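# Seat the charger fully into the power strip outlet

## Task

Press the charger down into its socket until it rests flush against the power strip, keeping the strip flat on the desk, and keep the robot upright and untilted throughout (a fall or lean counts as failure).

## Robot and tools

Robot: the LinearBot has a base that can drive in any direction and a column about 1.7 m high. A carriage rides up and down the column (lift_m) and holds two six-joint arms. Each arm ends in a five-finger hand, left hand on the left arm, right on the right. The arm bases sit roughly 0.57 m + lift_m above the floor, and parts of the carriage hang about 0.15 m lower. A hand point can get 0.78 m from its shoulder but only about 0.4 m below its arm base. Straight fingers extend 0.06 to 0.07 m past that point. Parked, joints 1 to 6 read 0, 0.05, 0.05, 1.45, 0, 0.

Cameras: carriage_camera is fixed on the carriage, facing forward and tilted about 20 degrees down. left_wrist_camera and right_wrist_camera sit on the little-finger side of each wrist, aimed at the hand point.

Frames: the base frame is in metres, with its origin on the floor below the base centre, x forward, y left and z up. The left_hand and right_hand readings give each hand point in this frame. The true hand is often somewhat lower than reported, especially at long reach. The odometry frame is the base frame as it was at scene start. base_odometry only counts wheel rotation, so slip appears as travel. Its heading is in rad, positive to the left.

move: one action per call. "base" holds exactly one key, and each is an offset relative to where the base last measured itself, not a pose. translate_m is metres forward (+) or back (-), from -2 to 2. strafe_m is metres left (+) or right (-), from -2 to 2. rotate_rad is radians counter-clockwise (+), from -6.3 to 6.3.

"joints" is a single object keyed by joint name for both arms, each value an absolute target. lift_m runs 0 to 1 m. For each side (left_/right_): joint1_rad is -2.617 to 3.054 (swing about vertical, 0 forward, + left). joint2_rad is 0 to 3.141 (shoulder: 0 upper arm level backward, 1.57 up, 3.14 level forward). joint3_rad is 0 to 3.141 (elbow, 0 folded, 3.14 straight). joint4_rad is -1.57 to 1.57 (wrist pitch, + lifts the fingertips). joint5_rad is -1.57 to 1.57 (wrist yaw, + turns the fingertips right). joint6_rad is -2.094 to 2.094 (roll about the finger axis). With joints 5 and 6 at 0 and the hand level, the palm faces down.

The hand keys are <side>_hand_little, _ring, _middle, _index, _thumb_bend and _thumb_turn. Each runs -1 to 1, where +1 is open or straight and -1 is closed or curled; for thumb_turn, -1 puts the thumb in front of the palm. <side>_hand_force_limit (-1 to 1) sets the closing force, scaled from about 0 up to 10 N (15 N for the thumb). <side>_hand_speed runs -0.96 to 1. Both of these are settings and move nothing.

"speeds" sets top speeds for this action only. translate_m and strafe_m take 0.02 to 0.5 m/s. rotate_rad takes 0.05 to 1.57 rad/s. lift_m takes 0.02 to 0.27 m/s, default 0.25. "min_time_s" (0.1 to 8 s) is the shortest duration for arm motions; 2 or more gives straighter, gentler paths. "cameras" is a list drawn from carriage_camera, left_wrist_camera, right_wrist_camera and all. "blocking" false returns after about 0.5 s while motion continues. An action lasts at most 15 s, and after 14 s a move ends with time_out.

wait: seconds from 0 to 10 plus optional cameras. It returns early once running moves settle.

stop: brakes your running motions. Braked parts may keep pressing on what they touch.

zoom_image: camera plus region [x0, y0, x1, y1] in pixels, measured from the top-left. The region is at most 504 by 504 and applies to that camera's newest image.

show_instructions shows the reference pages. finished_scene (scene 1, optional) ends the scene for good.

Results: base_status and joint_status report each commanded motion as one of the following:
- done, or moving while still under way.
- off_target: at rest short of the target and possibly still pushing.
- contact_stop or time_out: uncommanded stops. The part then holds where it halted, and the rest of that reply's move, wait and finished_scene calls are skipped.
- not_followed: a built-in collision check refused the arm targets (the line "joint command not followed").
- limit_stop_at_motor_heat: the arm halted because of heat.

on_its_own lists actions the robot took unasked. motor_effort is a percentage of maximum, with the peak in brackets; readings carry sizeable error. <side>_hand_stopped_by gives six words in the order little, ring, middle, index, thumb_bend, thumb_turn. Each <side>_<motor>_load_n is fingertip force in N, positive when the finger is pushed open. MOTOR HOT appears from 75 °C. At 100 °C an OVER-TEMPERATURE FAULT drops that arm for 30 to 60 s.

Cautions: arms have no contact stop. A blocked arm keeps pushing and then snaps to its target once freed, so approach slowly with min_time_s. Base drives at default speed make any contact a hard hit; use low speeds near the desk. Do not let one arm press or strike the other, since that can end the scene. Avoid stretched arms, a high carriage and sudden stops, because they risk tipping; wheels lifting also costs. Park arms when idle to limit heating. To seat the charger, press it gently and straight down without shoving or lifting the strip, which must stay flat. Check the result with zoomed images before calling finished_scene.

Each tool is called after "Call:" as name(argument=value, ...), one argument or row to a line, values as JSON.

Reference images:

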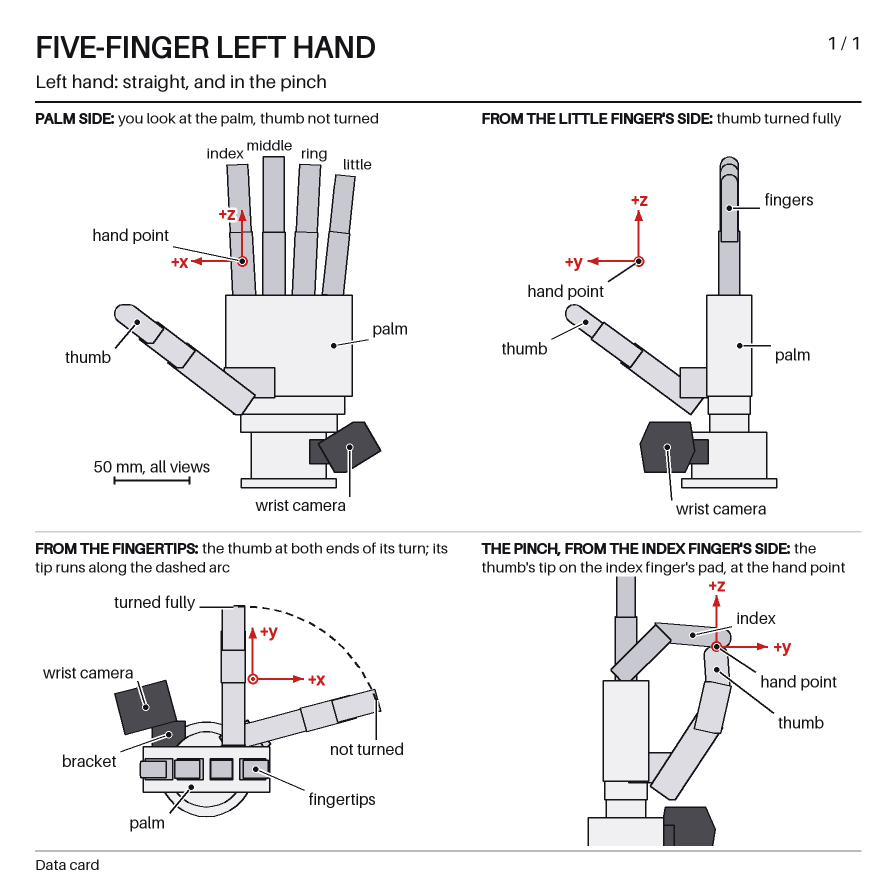

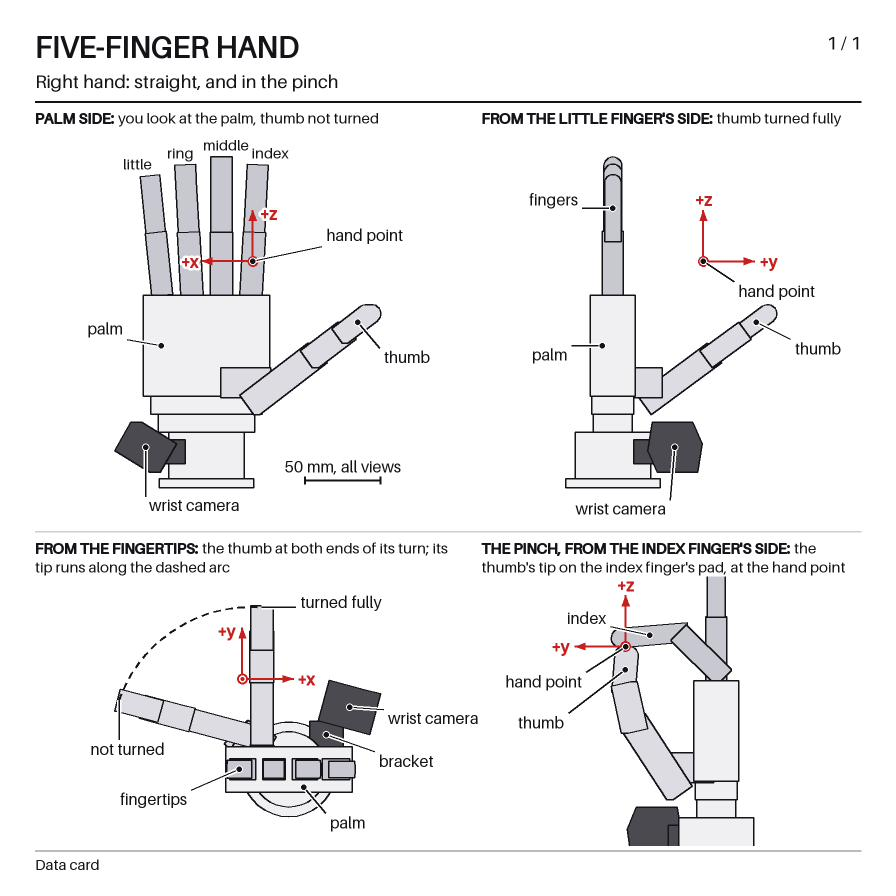

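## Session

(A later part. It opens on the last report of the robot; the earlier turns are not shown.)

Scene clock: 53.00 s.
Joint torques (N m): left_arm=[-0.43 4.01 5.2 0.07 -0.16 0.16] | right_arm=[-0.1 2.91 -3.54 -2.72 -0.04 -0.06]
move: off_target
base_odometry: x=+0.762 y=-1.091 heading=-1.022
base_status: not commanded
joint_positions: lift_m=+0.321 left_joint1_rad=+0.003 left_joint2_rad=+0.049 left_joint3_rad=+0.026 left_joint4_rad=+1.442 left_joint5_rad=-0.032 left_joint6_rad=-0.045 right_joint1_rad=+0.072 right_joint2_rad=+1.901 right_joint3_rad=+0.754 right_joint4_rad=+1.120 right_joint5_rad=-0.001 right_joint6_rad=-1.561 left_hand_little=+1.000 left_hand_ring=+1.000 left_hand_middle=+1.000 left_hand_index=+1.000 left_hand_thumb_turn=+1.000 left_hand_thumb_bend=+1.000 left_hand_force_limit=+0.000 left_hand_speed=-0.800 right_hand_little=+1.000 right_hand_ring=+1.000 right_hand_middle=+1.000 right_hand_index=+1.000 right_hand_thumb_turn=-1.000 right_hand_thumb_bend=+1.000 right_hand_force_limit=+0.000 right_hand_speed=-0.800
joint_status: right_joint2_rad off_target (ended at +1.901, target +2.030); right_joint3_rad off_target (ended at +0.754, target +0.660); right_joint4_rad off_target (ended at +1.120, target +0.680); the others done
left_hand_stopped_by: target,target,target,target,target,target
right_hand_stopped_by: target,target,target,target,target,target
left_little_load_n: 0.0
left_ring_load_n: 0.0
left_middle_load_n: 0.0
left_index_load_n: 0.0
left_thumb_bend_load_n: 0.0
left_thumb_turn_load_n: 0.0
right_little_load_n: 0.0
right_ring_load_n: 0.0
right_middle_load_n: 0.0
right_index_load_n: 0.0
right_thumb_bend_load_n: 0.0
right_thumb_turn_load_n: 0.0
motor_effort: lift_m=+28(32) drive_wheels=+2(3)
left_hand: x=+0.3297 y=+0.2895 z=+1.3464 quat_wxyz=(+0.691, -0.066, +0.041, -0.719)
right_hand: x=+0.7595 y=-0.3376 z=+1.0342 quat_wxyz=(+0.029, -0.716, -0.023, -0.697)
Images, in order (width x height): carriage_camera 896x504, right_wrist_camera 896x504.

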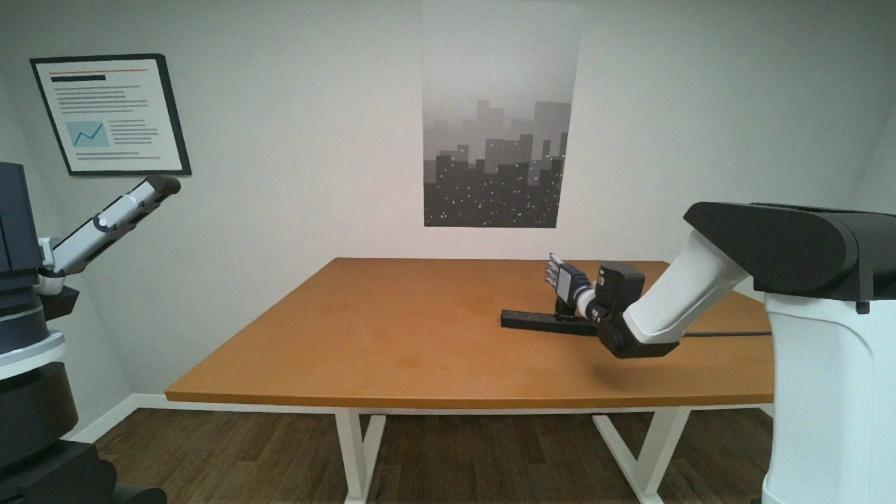

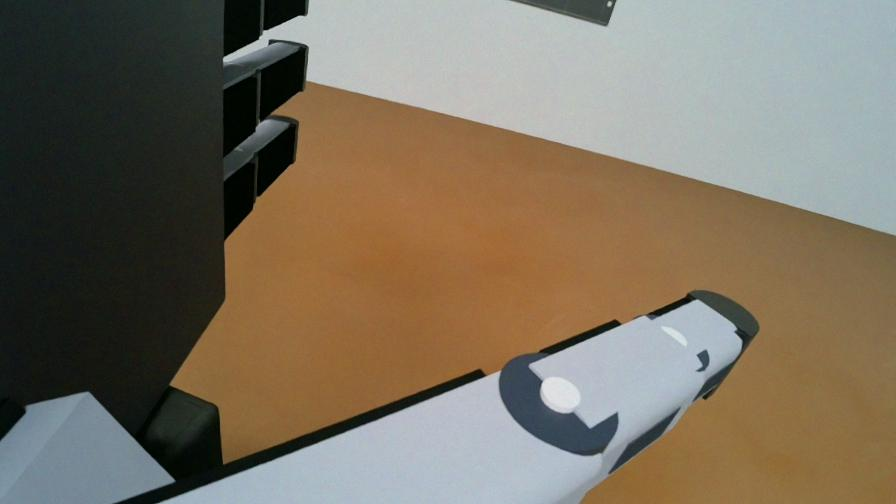

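Call:
move(
  joints={"lift_m": 0.317, "right_joint4_rad": 0.45, "right_joint2_rad": 2.12, "right_joint3_rad": 0.59},
  min_time_s=2,
  speeds={"lift_m": 0.02},
  cameras=["carriage_camera", "right_wrist_camera"],
)

Call:
zoom_image(
  camera="carriage_camera",
  region=[530, 275, 600, 325],
)

Scene clock: 55.63 s.
Joint torques (N m): left_arm=[-0.42 3.95 5.29 0.05 -0.16 0.13] | right_arm=[-0.02 9.31 -8.32 -5.58 -0.03 -0.02]
move: off_target
base_odometry: x=+0.762 y=-1.091 heading=-1.022
base_status: not commanded
joint_positions: lift_m=+0.318 left_joint1_rad=+0.003 left_joint2_rad=+0.049 left_joint3_rad=+0.026 left_joint4_rad=+1.442 left_joint5_rad=-0.032 left_joint6_rad=-0.045 right_joint1_rad=+0.072 right_joint2_rad=+1.909 right_joint3_rad=+0.737 right_joint4_rad=+1.160 right_joint5_rad=-0.001 right_joint6_rad=-1.562 left_hand_little=+1.000 left_hand_ring=+1.000 left_hand_middle=+1.000 left_hand_index=+1.000 left_hand_thumb_turn=+1.000 left_hand_thumb_bend=+1.000 left_hand_force_limit=+0.000 left_hand_speed=-0.800 right_hand_little=+1.000 right_hand_ring=+1.000 right_hand_middle=+1.000 right_hand_index=+1.000 right_hand_thumb_turn=-1.000 right_hand_thumb_bend=+1.000 right_hand_force_limit=+0.000 right_hand_speed=-0.800
joint_status: right_joint2_rad off_target (ended at +1.908, target +2.120); right_joint3_rad off_target (ended at +0.737, target +0.590); right_joint4_rad off_target (ended at +1.160, target +0.450); the others done
left_hand_stopped_by: target,target,target,target,target,target
right_hand_stopped_by: target,target,target,target,target,target
left_little_load_n: 0.0
left_ring_load_n: 0.0
left_middle_load_n: 0.0
left_index_load_n: 0.0
left_thumb_bend_load_n: 0.0
left_thumb_turn_load_n: 0.0
right_little_load_n: 0.0
right_ring_load_n: 0.0
right_middle_load_n: 0.0
right_index_load_n: 0.0
right_thumb_bend_load_n: 0.0
right_thumb_turn_load_n: 0.5
motor_effort: lift_m=+27(30) drive_wheels=+2(3)
left_hand: x=+0.3297 y=+0.2895 z=+1.3426 quat_wxyz=(+0.691, -0.066, +0.041, -0.719)
right_hand: x=+0.7570 y=-0.3378 z=+1.0301 quat_wxyz=(+0.029, -0.711, -0.023, -0.702)
Images, in order (width x height): carriage_camera 896x504, right_wrist_camera 896x504.

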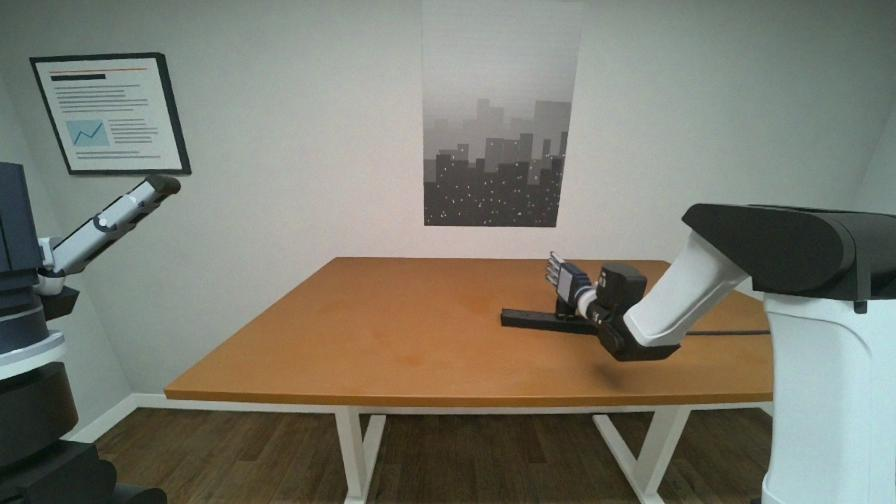

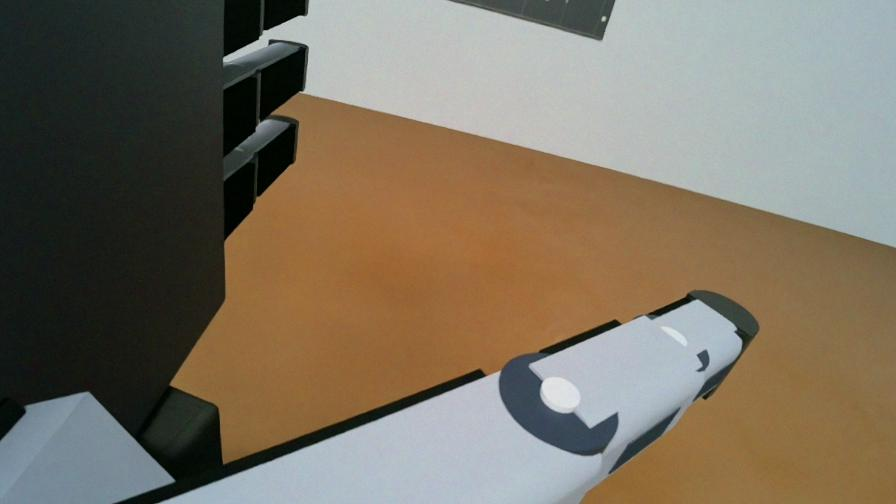

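Scaled by 7.200 from the camera's image (finer frame: 1280x720).

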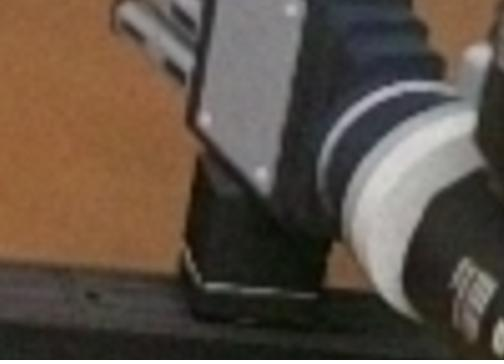

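Call:
zoom_image(
  camera="carriage_camera",
  region=[545, 295, 585, 325],
)

Scaled by 12.600 from the camera's image (finer frame: 1280x720).

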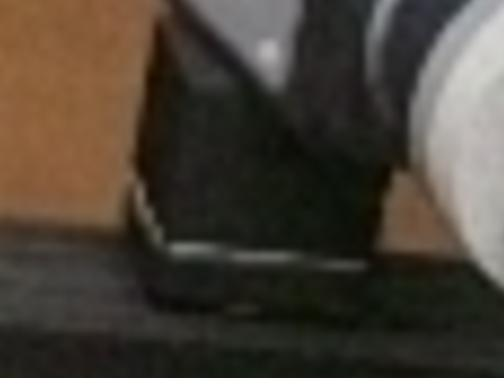

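Call:
move(
  joints={"lift_m": 0.313, "right_joint4_rad": 0.3, "right_joint2_rad": 2.18, "right_joint3_rad": 0.52},
  min_time_s=2,
  speeds={"lift_m": 0.02},
  cameras=["carriage_camera", "right_wrist_camera"],
)

Call:
zoom_image(
  camera="carriage_camera",
  region=[545, 293, 585, 323],
)

Scene clock: 58.23 s.
Joint torques (N m): left_arm=[-0.49 3.78 5.23 0.07 -0.12 0.13] | right_arm=[-0.32 8.88 -8.99 -5.66 0 0.11]
move: off_target
base_odometry: x=+0.762 y=-1.091 heading=-1.021
base_status: not commanded
joint_positions: lift_m=+0.314 left_joint1_rad=+0.003 left_joint2_rad=+0.049 left_joint3_rad=+0.026 left_joint4_rad=+1.442 left_joint5_rad=-0.032 left_joint6_rad=-0.045 right_joint1_rad=+0.075 right_joint2_rad=+1.976 right_joint3_rad=+0.668 right_joint4_rad=+1.413 right_joint5_rad=-0.003 right_joint6_rad=-1.577 left_hand_little=+1.000 left_hand_ring=+1.000 left_hand_middle=+1.000 left_hand_index=+1.000 left_hand_thumb_turn=+1.000 left_hand_thumb_bend=+1.000 left_hand_force_limit=+0.000 left_hand_speed=-0.800 right_hand_little=+1.000 right_hand_ring=+1.000 right_hand_middle=+1.000 right_hand_index=+1.000 right_hand_thumb_turn=-1.000 right_hand_thumb_bend=+1.000 right_hand_force_limit=+0.000 right_hand_speed=-0.800
joint_status: right_joint2_rad off_target (ended at +1.976, target +2.180); right_joint3_rad off_target (ended at +0.668, target +0.520); right_joint4_rad off_target (ended at +1.413, target +0.300); the others done
left_hand_stopped_by: target,target,target,target,target,target
right_hand_stopped_by: target,target,target,target,target,target
left_little_load_n: 0.0
left_ring_load_n: 0.0
left_middle_load_n: 0.0
left_index_load_n: 0.0
left_thumb_bend_load_n: 0.0
left_thumb_turn_load_n: 0.0
right_little_load_n: 0.0
right_ring_load_n: 0.0
right_middle_load_n: 0.0
right_index_load_n: 0.0
right_thumb_bend_load_n: 0.0
right_thumb_turn_load_n: 0.5
motor_effort: lift_m=+24(29) drive_wheels=-1(3)
left_hand: x=+0.3297 y=+0.2895 z=+1.3387 quat_wxyz=(+0.691, -0.066, +0.041, -0.719)
right_hand: x=+0.7470 y=-0.3373 z=+1.0339 quat_wxyz=(+0.027, -0.668, -0.028, -0.743)
Images, in order (width x height): carriage_camera 896x504, right_wrist_camera 896x504.

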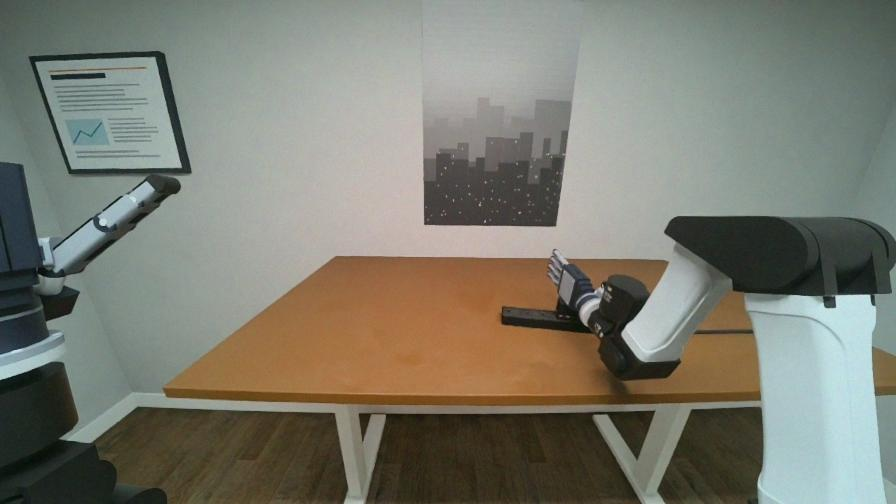

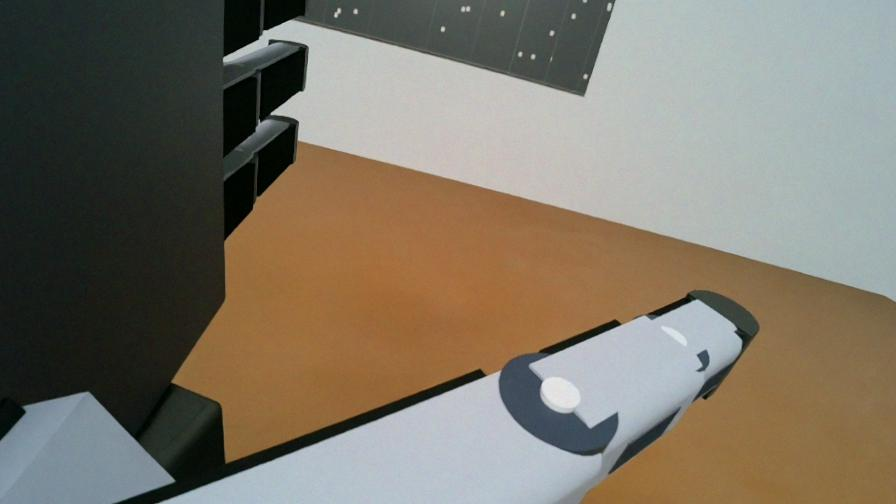

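Scaled by 12.600 from the camera's image (finer frame: 1280x720).

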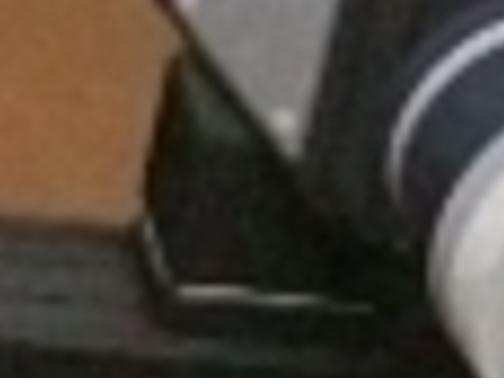

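Call:
move(
  joints={"right_joint4_rad": 1.2, "right_joint2_rad": 1.93, "right_joint3_rad": 0.74},
  min_time_s=1.5,
)

Call:
move(
  joints={"lift_m": 0.39, "right_joint1_rad": 0.055},
  speeds={"lift_m": 0.1},
  cameras=["carriage_camera", "right_wrist_camera"],
)

Call:
zoom_image(
  camera="carriage_camera",
  region=[530, 300, 600, 350],
)

Scene clock: 60.23 s.
Joint torques (N m): left_arm=[-0.43 3.95 5.22 0.04 -0.15 0.16] | right_arm=[-0.34 -6.97 5.22 1.39 -0.01 0.11]
move: off_target
base_odometry: x=+0.762 y=-1.091 heading=-1.021
base_status: not commanded
joint_positions: lift_m=+0.313 left_joint1_rad=+0.003 left_joint2_rad=+0.049 left_joint3_rad=+0.026 left_joint4_rad=+1.442 left_joint5_rad=-0.032 left_joint6_rad=-0.045 right_joint1_rad=+0.075 right_joint2_rad=+1.929 right_joint3_rad=+0.732 right_joint4_rad=+1.279 right_joint5_rad=-0.003 right_joint6_rad=-1.577 left_hand_little=+1.000 left_hand_ring=+1.000 left_hand_middle=+1.000 left_hand_index=+1.000 left_hand_thumb_turn=+1.000 left_hand_thumb_bend=+1.000 left_hand_force_limit=+0.000 left_hand_speed=-0.800 right_hand_little=+1.000 right_hand_ring=+1.000 right_hand_middle=+1.000 right_hand_index=+1.000 right_hand_thumb_turn=-1.000 right_hand_thumb_bend=+1.000 right_hand_force_limit=+0.000 right_hand_speed=-0.800
joint_status: right_joint4_rad off_target (ended at +1.279, target +1.200); the others done
left_hand_stopped_by: target,target,target,target,target,target
right_hand_stopped_by: target,target,target,target,target,target
left_little_load_n: 0.0
left_ring_load_n: 0.0
left_middle_load_n: 0.0
left_index_load_n: 0.0
left_thumb_bend_load_n: 0.0
left_thumb_turn_load_n: 0.0
right_little_load_n: 0.0
right_ring_load_n: 0.0
right_middle_load_n: 0.0
right_index_load_n: 0.0
right_thumb_bend_load_n: 0.0
right_thumb_turn_load_n: 0.0
motor_effort: lift_m=+30(31) drive_wheels=+0(2)
left_hand: x=+0.3297 y=+0.2895 z=+1.3384 quat_wxyz=(+0.691, -0.066, +0.041, -0.719)
right_hand: x=+0.7590 y=-0.3363 z=+1.0466 quat_wxyz=(+0.026, -0.677, -0.029, -0.735)
pictures: none

Scene clock: 61.47 s.
Joint torques (N m): left_arm=[-0.43 3.85 5.29 0.14 -0.13 0.16] | right_arm=[-0.64 -7.02 5.22 2.34 -0.01 0.11]
move: done
base_odometry: x=+0.762 y=-1.091 heading=-1.021
base_status: not commanded
joint_positions: lift_m=+0.390 left_joint1_rad=+0.003 left_joint2_rad=+0.049 left_joint3_rad=+0.026 left_joint4_rad=+1.442 left_joint5_rad=-0.032 left_joint6_rad=-0.045 right_joint1_rad=+0.059 right_joint2_rad=+1.929 right_joint3_rad=+0.732 right_joint4_rad=+1.203 right_joint5_rad=-0.004 right_joint6_rad=-1.577 left_hand_little=+1.000 left_hand_ring=+1.000 left_hand_middle=+1.000 left_hand_index=+1.000 left_hand_thumb_turn=+1.000 left_hand_thumb_bend=+1.000 left_hand_force_limit=+0.000 left_hand_speed=-0.800 right_hand_little=+1.000 right_hand_ring=+1.000 right_hand_middle=+1.000 right_hand_index=+1.000 right_hand_thumb_turn=-1.000 right_hand_thumb_bend=+1.000 right_hand_force_limit=+0.000 right_hand_speed=-0.800
joint_status: all done
left_hand_stopped_by: target,target,target,target,target,target
right_hand_stopped_by: target,target,target,target,target,target
left_little_load_n: 0.0
left_ring_load_n: 0.0
left_middle_load_n: 0.0
left_index_load_n: 0.5
left_thumb_bend_load_n: 0.0
left_thumb_turn_load_n: 0.0
right_little_load_n: 0.0
right_ring_load_n: 0.0
right_middle_load_n: 0.0
right_index_load_n: 0.0
right_thumb_bend_load_n: 0.0
right_thumb_turn_load_n: 0.0
on_its_own: right_joint4_rad moved -0.076 to your old target +1.200
motor_effort: lift_m=+36(44) drive_wheels=+0(3)
left_hand: x=+0.3297 y=+0.2895 z=+1.4149 quat_wxyz=(+0.691, -0.066, +0.041, -0.719)
right_hand: x=+0.7572 y=-0.3447 z=+1.1025 quat_wxyz=(+0.020, -0.705, -0.025, -0.709)
Images, in order (width x height): carriage_camera 896x504, right_wrist_camera 896x504.

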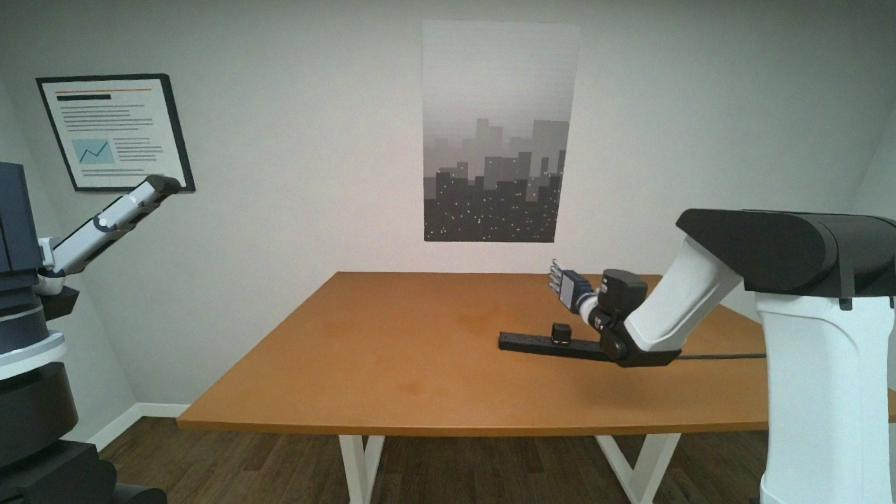

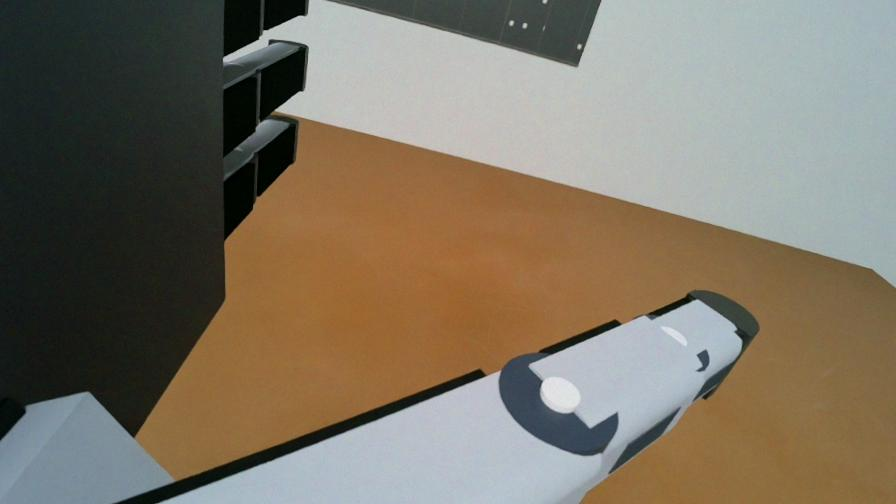

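Scaled by 7.200 from the camera's image (finer frame: 1280x720).

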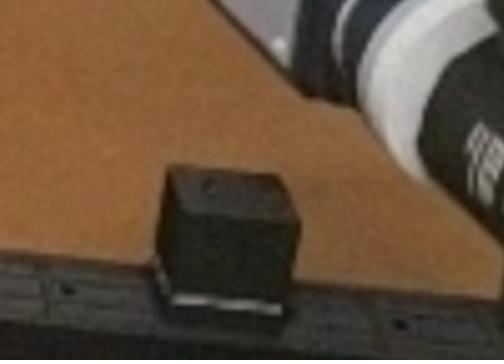

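Call:
move(
  base={"translate_m": -0.078},
  speeds={"translate_m": 0.08},
  joints={"right_joint1_rad": 0.155, "right_joint2_rad": 1.9, "right_joint3_rad": 0.75, "right_joint4_rad": 1.18},
  min_time_s=1,
)

Call:
move(
  joints={"lift_m": 0.32},
  speeds={"lift_m": 0.1},
  cameras=["carriage_camera", "right_wrist_camera"],
)

Call:
zoom_image(
  camera="right_wrist_camera",
  region=[220, 180, 520, 420],
)

Scene clock: 63.93 s.
Joint torques (N m): left_arm=[-0.43 4 5.14 0.05 -0.14 0.14] | right_arm=[0.12 -9.26 6.2 2.35 0.01 0.11]
move: done
base_odometry: x=+0.722 y=-1.024 heading=-1.021
base_status: done
joint_positions: lift_m=+0.390 left_joint1_rad=+0.003 left_joint2_rad=+0.049 left_joint3_rad=+0.026 left_joint4_rad=+1.442 left_joint5_rad=-0.032 left_joint6_rad=-0.045 right_joint1_rad=+0.151 right_joint2_rad=+1.929 right_joint3_rad=+0.732 right_joint4_rad=+1.181 right_joint5_rad=-0.003 right_joint6_rad=-1.577 left_hand_little=+1.000 left_hand_ring=+1.000 left_hand_middle=+1.000 left_hand_index=+1.000 left_hand_thumb_turn=+1.000 left_hand_thumb_bend=+1.000 left_hand_force_limit=+0.000 left_hand_speed=-0.800 right_hand_little=+1.000 right_hand_ring=+1.000 right_hand_middle=+1.000 right_hand_index=+1.000 right_hand_thumb_turn=-1.000 right_hand_thumb_bend=+1.000 right_hand_force_limit=+0.000 right_hand_speed=-0.800
joint_status: all done
left_hand_stopped_by: target,target,target,target,target,target
right_hand_stopped_by: target,target,target,target,target,target
left_little_load_n: 0.0
left_ring_load_n: 0.0
left_middle_load_n: 0.0
left_index_load_n: 0.0
left_thumb_bend_load_n: 0.0
left_thumb_turn_load_n: 0.0
right_little_load_n: 0.0
right_ring_load_n: 0.0
right_middle_load_n: 0.0
right_index_load_n: 0.0
right_thumb_bend_load_n: 0.0
right_thumb_turn_load_n: 0.5
motor_effort: lift_m=+35(37) drive_wheels=-2(8)
left_hand: x=+0.3295 y=+0.2895 z=+1.4150 quat_wxyz=(+0.691, -0.066, +0.040, -0.719)
right_hand: x=+0.7569 y=-0.2963 z=+1.0968 quat_wxyz=(+0.052, -0.710, -0.057, -0.700)
pictures: none

Scene clock: 65.03 s.
Joint torques (N m): left_arm=[-0.39 3.85 5.31 0.01 -0.16 0.18] | right_arm=[0.03 -9.14 6.01 2.45 -0.01 0.11]
move: done
base_odometry: x=+0.722 y=-1.024 heading=-1.021
base_status: not commanded
joint_positions: lift_m=+0.320 left_joint1_rad=+0.003 left_joint2_rad=+0.049 left_joint3_rad=+0.026 left_joint4_rad=+1.441 left_joint5_rad=-0.032 left_joint6_rad=-0.045 right_joint1_rad=+0.151 right_joint2_rad=+1.926 right_joint3_rad=+0.734 right_joint4_rad=+1.172 right_joint5_rad=-0.003 right_joint6_rad=-1.577 left_hand_little=+1.000 left_hand_ring=+1.000 left_hand_middle=+1.000 left_hand_index=+1.000 left_hand_thumb_turn=+1.000 left_hand_thumb_bend=+1.000 left_hand_force_limit=+0.000 left_hand_speed=-0.800 right_hand_little=+1.000 right_hand_ring=+1.000 right_hand_middle=+1.000 right_hand_index=+1.000 right_hand_thumb_turn=-1.000 right_hand_thumb_bend=+1.000 right_hand_force_limit=+0.000 right_hand_speed=-0.800
joint_status: all done
left_hand_stopped_by: target,target,target,target,target,target
right_hand_stopped_by: target,target,target,target,target,target
left_little_load_n: 0.0
left_ring_load_n: 0.0
left_middle_load_n: 0.0
left_index_load_n: 0.0
left_thumb_bend_load_n: 0.0
left_thumb_turn_load_n: 0.0
right_little_load_n: 0.0
right_ring_load_n: 0.0
right_middle_load_n: 0.0
right_index_load_n: 0.0
right_thumb_bend_load_n: 0.0
right_thumb_turn_load_n: 0.0
motor_effort: lift_m=+34(34) drive_wheels=+1(1)
left_hand: x=+0.3298 y=+0.2895 z=+1.3449 quat_wxyz=(+0.691, -0.066, +0.041, -0.719)
right_hand: x=+0.7570 y=-0.2963 z=+1.0266 quat_wxyz=(+0.052, -0.712, -0.057, -0.698)
Images, in order (width x height): carriage_camera 896x504, right_wrist_camera 896x504.

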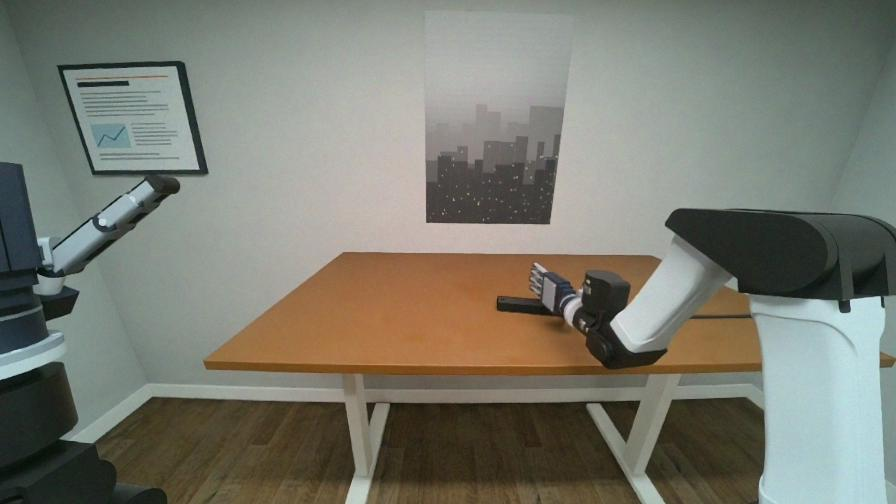

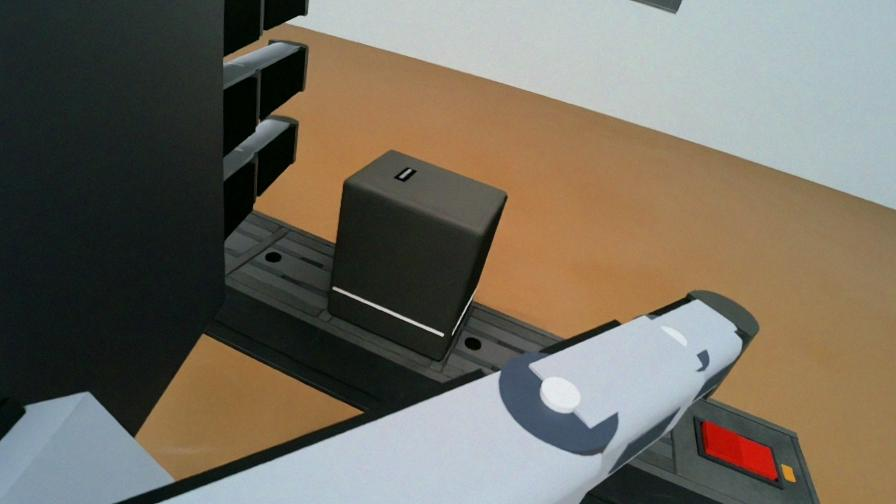

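Scaled by 1.680 from the camera's image (finer frame: 1280x720).

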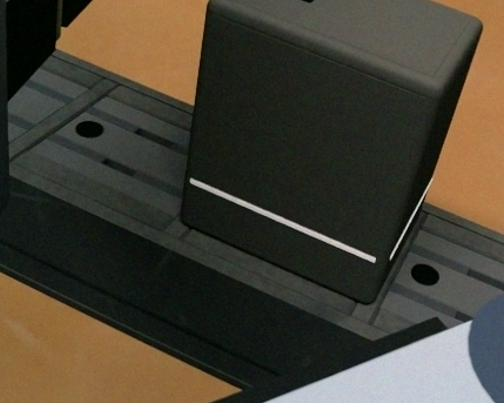

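Call:
zoom_image(
  camera="right_wrist_camera",
  region=[320, 280, 400, 350],
)

Call:
zoom_image(
  camera="right_wrist_camera",
  region=[410, 280, 490, 370],
)

Scaled by 6.300 from the camera's image (finer frame: 1280x720).

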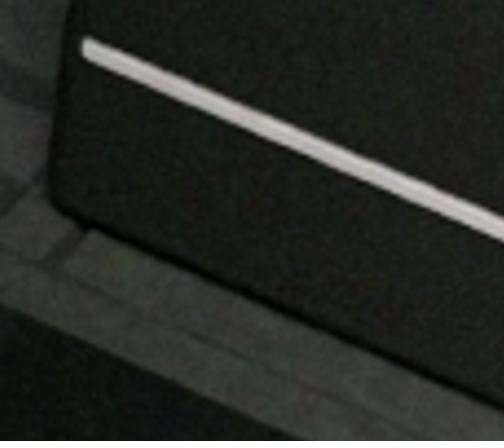

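Scaled by 5.600 from the camera's image (finer frame: 1280x720).

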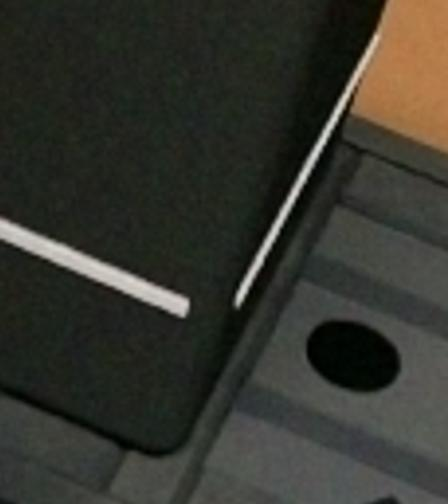

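Call:
zoom_image(
  camera="right_wrist_camera",
  region=[325, 300, 365, 340],
)

Call:
zoom_image(
  camera="right_wrist_camera",
  region=[400, 325, 460, 375],
)

Scaled by 12.600 from the camera's image (finer frame: 1280x720).

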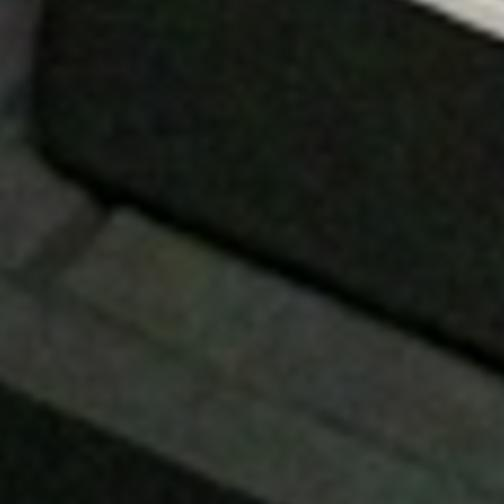

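Scaled by 8.400 from the camera's image (finer frame: 1280x720).

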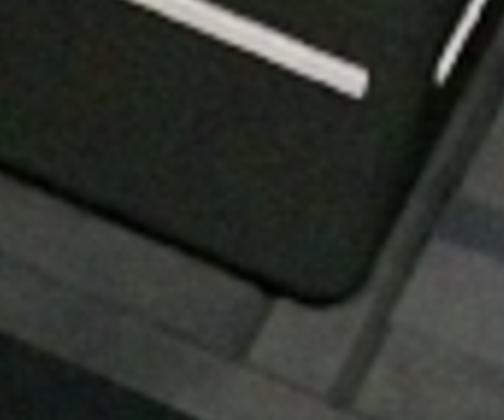

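Call:
move(
  joints={"lift_m": 0.38, "right_joint4_rad": 1.17},
  speeds={"lift_m": 0.15},
)

Call:
move(
  base={"translate_m": 0.078},
  speeds={"translate_m": 0.08},
  joints={"right_joint1_rad": 0.06},
  min_time_s=1,
)

Call:
move(
  joints={"lift_m": 0.33},
  speeds={"lift_m": 0.05},
  cameras=["carriage_camera", "right_wrist_camera"],
)

Call:
zoom_image(
  camera="carriage_camera",
  region=[530, 275, 600, 325],
)

Scene clock: 66.90 s.
Joint torques (N m): left_arm=[-0.47 4.07 5.24 0.08 -0.14 0.14] | right_arm=[0.09 -8.73 5.96 2.43 -0.01 0.13]
move: done
base_odometry: x=+0.722 y=-1.024 heading=-1.021
base_status: not commanded
joint_positions: lift_m=+0.380 left_joint1_rad=+0.003 left_joint2_rad=+0.049 left_joint3_rad=+0.026 left_joint4_rad=+1.442 left_joint5_rad=-0.032 left_joint6_rad=-0.045 right_joint1_rad=+0.151 right_joint2_rad=+1.923 right_joint3_rad=+0.734 right_joint4_rad=+1.167 right_joint5_rad=-0.003 right_joint6_rad=-1.577 left_hand_little=+1.000 left_hand_ring=+1.000 left_hand_middle=+1.000 left_hand_index=+1.000 left_hand_thumb_turn=+1.000 left_hand_thumb_bend=+1.000 left_hand_force_limit=+0.000 left_hand_speed=-0.800 right_hand_little=+1.000 right_hand_ring=+1.000 right_hand_middle=+1.000 right_hand_index=+1.000 right_hand_thumb_turn=-1.000 right_hand_thumb_bend=+1.000 right_hand_force_limit=+0.000 right_hand_speed=-0.800
joint_status: all done
left_hand_stopped_by: target,target,target,target,target,target
right_hand_stopped_by: target,target,target,target,target,target
left_little_load_n: 0.0
left_ring_load_n: 0.0
left_middle_load_n: 0.0
left_index_load_n: 0.0
left_thumb_bend_load_n: 0.0
left_thumb_turn_load_n: 0.0
right_little_load_n: 0.0
right_ring_load_n: 0.0
right_middle_load_n: 0.0
right_index_load_n: 0.0
right_thumb_bend_load_n: 0.0
right_thumb_turn_load_n: 0.5
motor_effort: lift_m=+33(44) drive_wheels=+0(2)
left_hand: x=+0.3297 y=+0.2895 z=+1.4049 quat_wxyz=(+0.691, -0.066, +0.041, -0.719)
right_hand: x=+0.7568 y=-0.2964 z=+1.0869 quat_wxyz=(+0.052, -0.712, -0.057, -0.697)
pictures: none

Scene clock: 68.60 s.
Joint torques (N m): left_arm=[-0.51 4.01 5.22 0.15 -0.12 0.18] | right_arm=[-0.69 -8.88 6.08 2.4 -0.02 0.13]
move: done
base_odometry: x=+0.762 y=-1.091 heading=-1.022
base_status: done
joint_positions: lift_m=+0.380 left_joint1_rad=+0.003 left_joint2_rad=+0.049 left_joint3_rad=+0.026 left_joint4_rad=+1.442 left_joint5_rad=-0.033 left_joint6_rad=-0.045 right_joint1_rad=+0.064 right_joint2_rad=+1.923 right_joint3_rad=+0.734 right_joint4_rad=+1.166 right_joint5_rad=-0.003 right_joint6_rad=-1.577 left_hand_little=+1.000 left_hand_ring=+1.000 left_hand_middle=+1.000 left_hand_index=+1.000 left_hand_thumb_turn=+1.000 left_hand_thumb_bend=+1.000 left_hand_force_limit=+0.000 left_hand_speed=-0.800 right_hand_little=+1.000 right_hand_ring=+1.000 right_hand_middle=+1.000 right_hand_index=+1.000 right_hand_thumb_turn=-1.000 right_hand_thumb_bend=+1.000 right_hand_force_limit=+0.000 right_hand_speed=-0.800
joint_status: all done
left_hand_stopped_by: target,target,target,target,target,target
right_hand_stopped_by: target,target,target,target,target,target
left_little_load_n: 0.0
left_ring_load_n: 0.0
left_middle_load_n: 0.0
left_index_load_n: 0.0
left_thumb_bend_load_n: 0.0
left_thumb_turn_load_n: 0.0
right_little_load_n: 0.0
right_ring_load_n: 0.0
right_middle_load_n: 0.0
right_index_load_n: 0.0
right_thumb_bend_load_n: 0.0
right_thumb_turn_load_n: 0.0
motor_effort: lift_m=+36(38) drive_wheels=+2(7)
left_hand: x=+0.3296 y=+0.2895 z=+1.4049 quat_wxyz=(+0.691, -0.066, +0.040, -0.719)
right_hand: x=+0.7565 y=-0.3424 z=+1.0865 quat_wxyz=(+0.021, -0.715, -0.026, -0.699)
pictures: none

Scene clock: 69.93 s.
Joint torques (N m): left_arm=[-0.42 3.97 5.15 0.04 -0.16 0.19] | right_arm=[-0.68 -8.73 5.85 2.17 0 0.11]
move: done
base_odometry: x=+0.762 y=-1.091 heading=-1.022
base_status: not commanded
joint_positions: lift_m=+0.330 left_joint1_rad=+0.003 left_joint2_rad=+0.049 left_joint3_rad=+0.026 left_joint4_rad=+1.442 left_joint5_rad=-0.033 left_joint6_rad=-0.045 right_joint1_rad=+0.064 right_joint2_rad=+1.922 right_joint3_rad=+0.735 right_joint4_rad=+1.186 right_joint5_rad=-0.003 right_joint6_rad=-1.577 left_hand_little=+1.000 left_hand_ring=+1.000 left_hand_middle=+1.000 left_hand_index=+1.000 left_hand_thumb_turn=+1.000 left_hand_thumb_bend=+1.000 left_hand_force_limit=+0.000 left_hand_speed=-0.800 right_hand_little=+1.000 right_hand_ring=+1.000 right_hand_middle=+1.000 right_hand_index=+1.000 right_hand_thumb_turn=-1.000 right_hand_thumb_bend=+1.000 right_hand_force_limit=+0.000 right_hand_speed=-0.800
joint_status: all done
left_hand_stopped_by: target,target,target,target,target,target
right_hand_stopped_by: target,target,target,target,target,target
left_little_load_n: 0.0
left_ring_load_n: 0.0
left_middle_load_n: 0.0
left_index_load_n: 0.0
left_thumb_bend_load_n: -0.5
left_thumb_turn_load_n: 0.0
right_little_load_n: 0.0
right_ring_load_n: 0.0
right_middle_load_n: 0.0
right_index_load_n: 0.0
right_thumb_bend_load_n: 0.0
right_thumb_turn_load_n: 0.5
motor_effort: lift_m=+32(35) drive_wheels=+3(3)
left_hand: x=+0.3297 y=+0.2895 z=+1.3551 quat_wxyz=(+0.691, -0.066, +0.041, -0.719)
right_hand: x=+0.7575 y=-0.3423 z=+1.0433 quat_wxyz=(+0.022, -0.707, -0.026, -0.707)
Images, in order (width x height): carriage_camera 896x504, right_wrist_camera 896x504.

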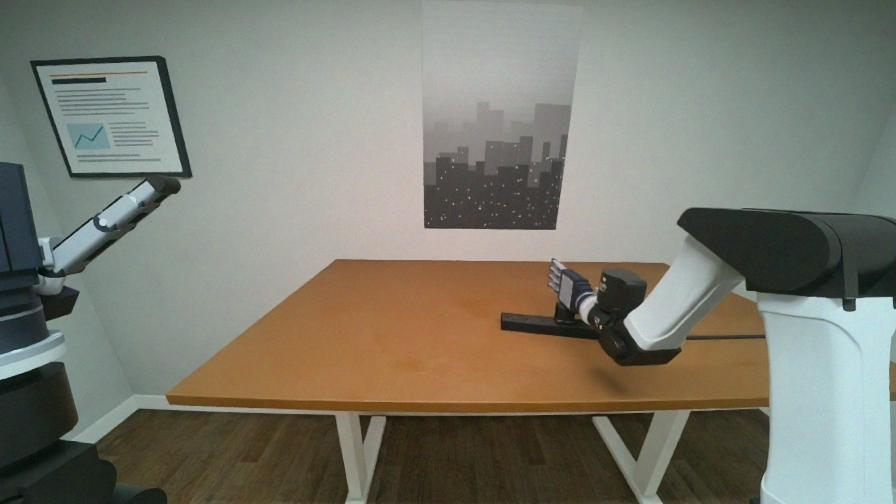

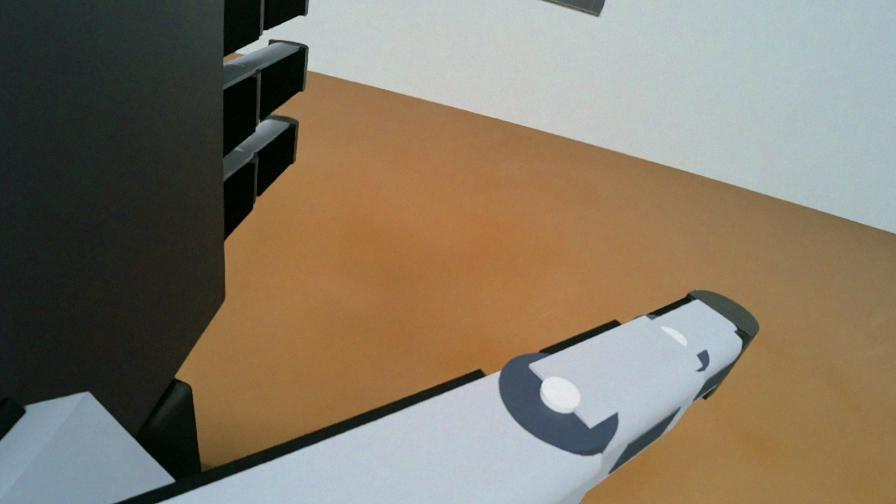

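Scaled by 7.200 from the camera's image (finer frame: 1280x720).

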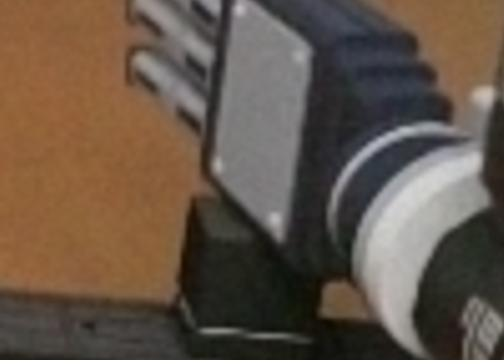

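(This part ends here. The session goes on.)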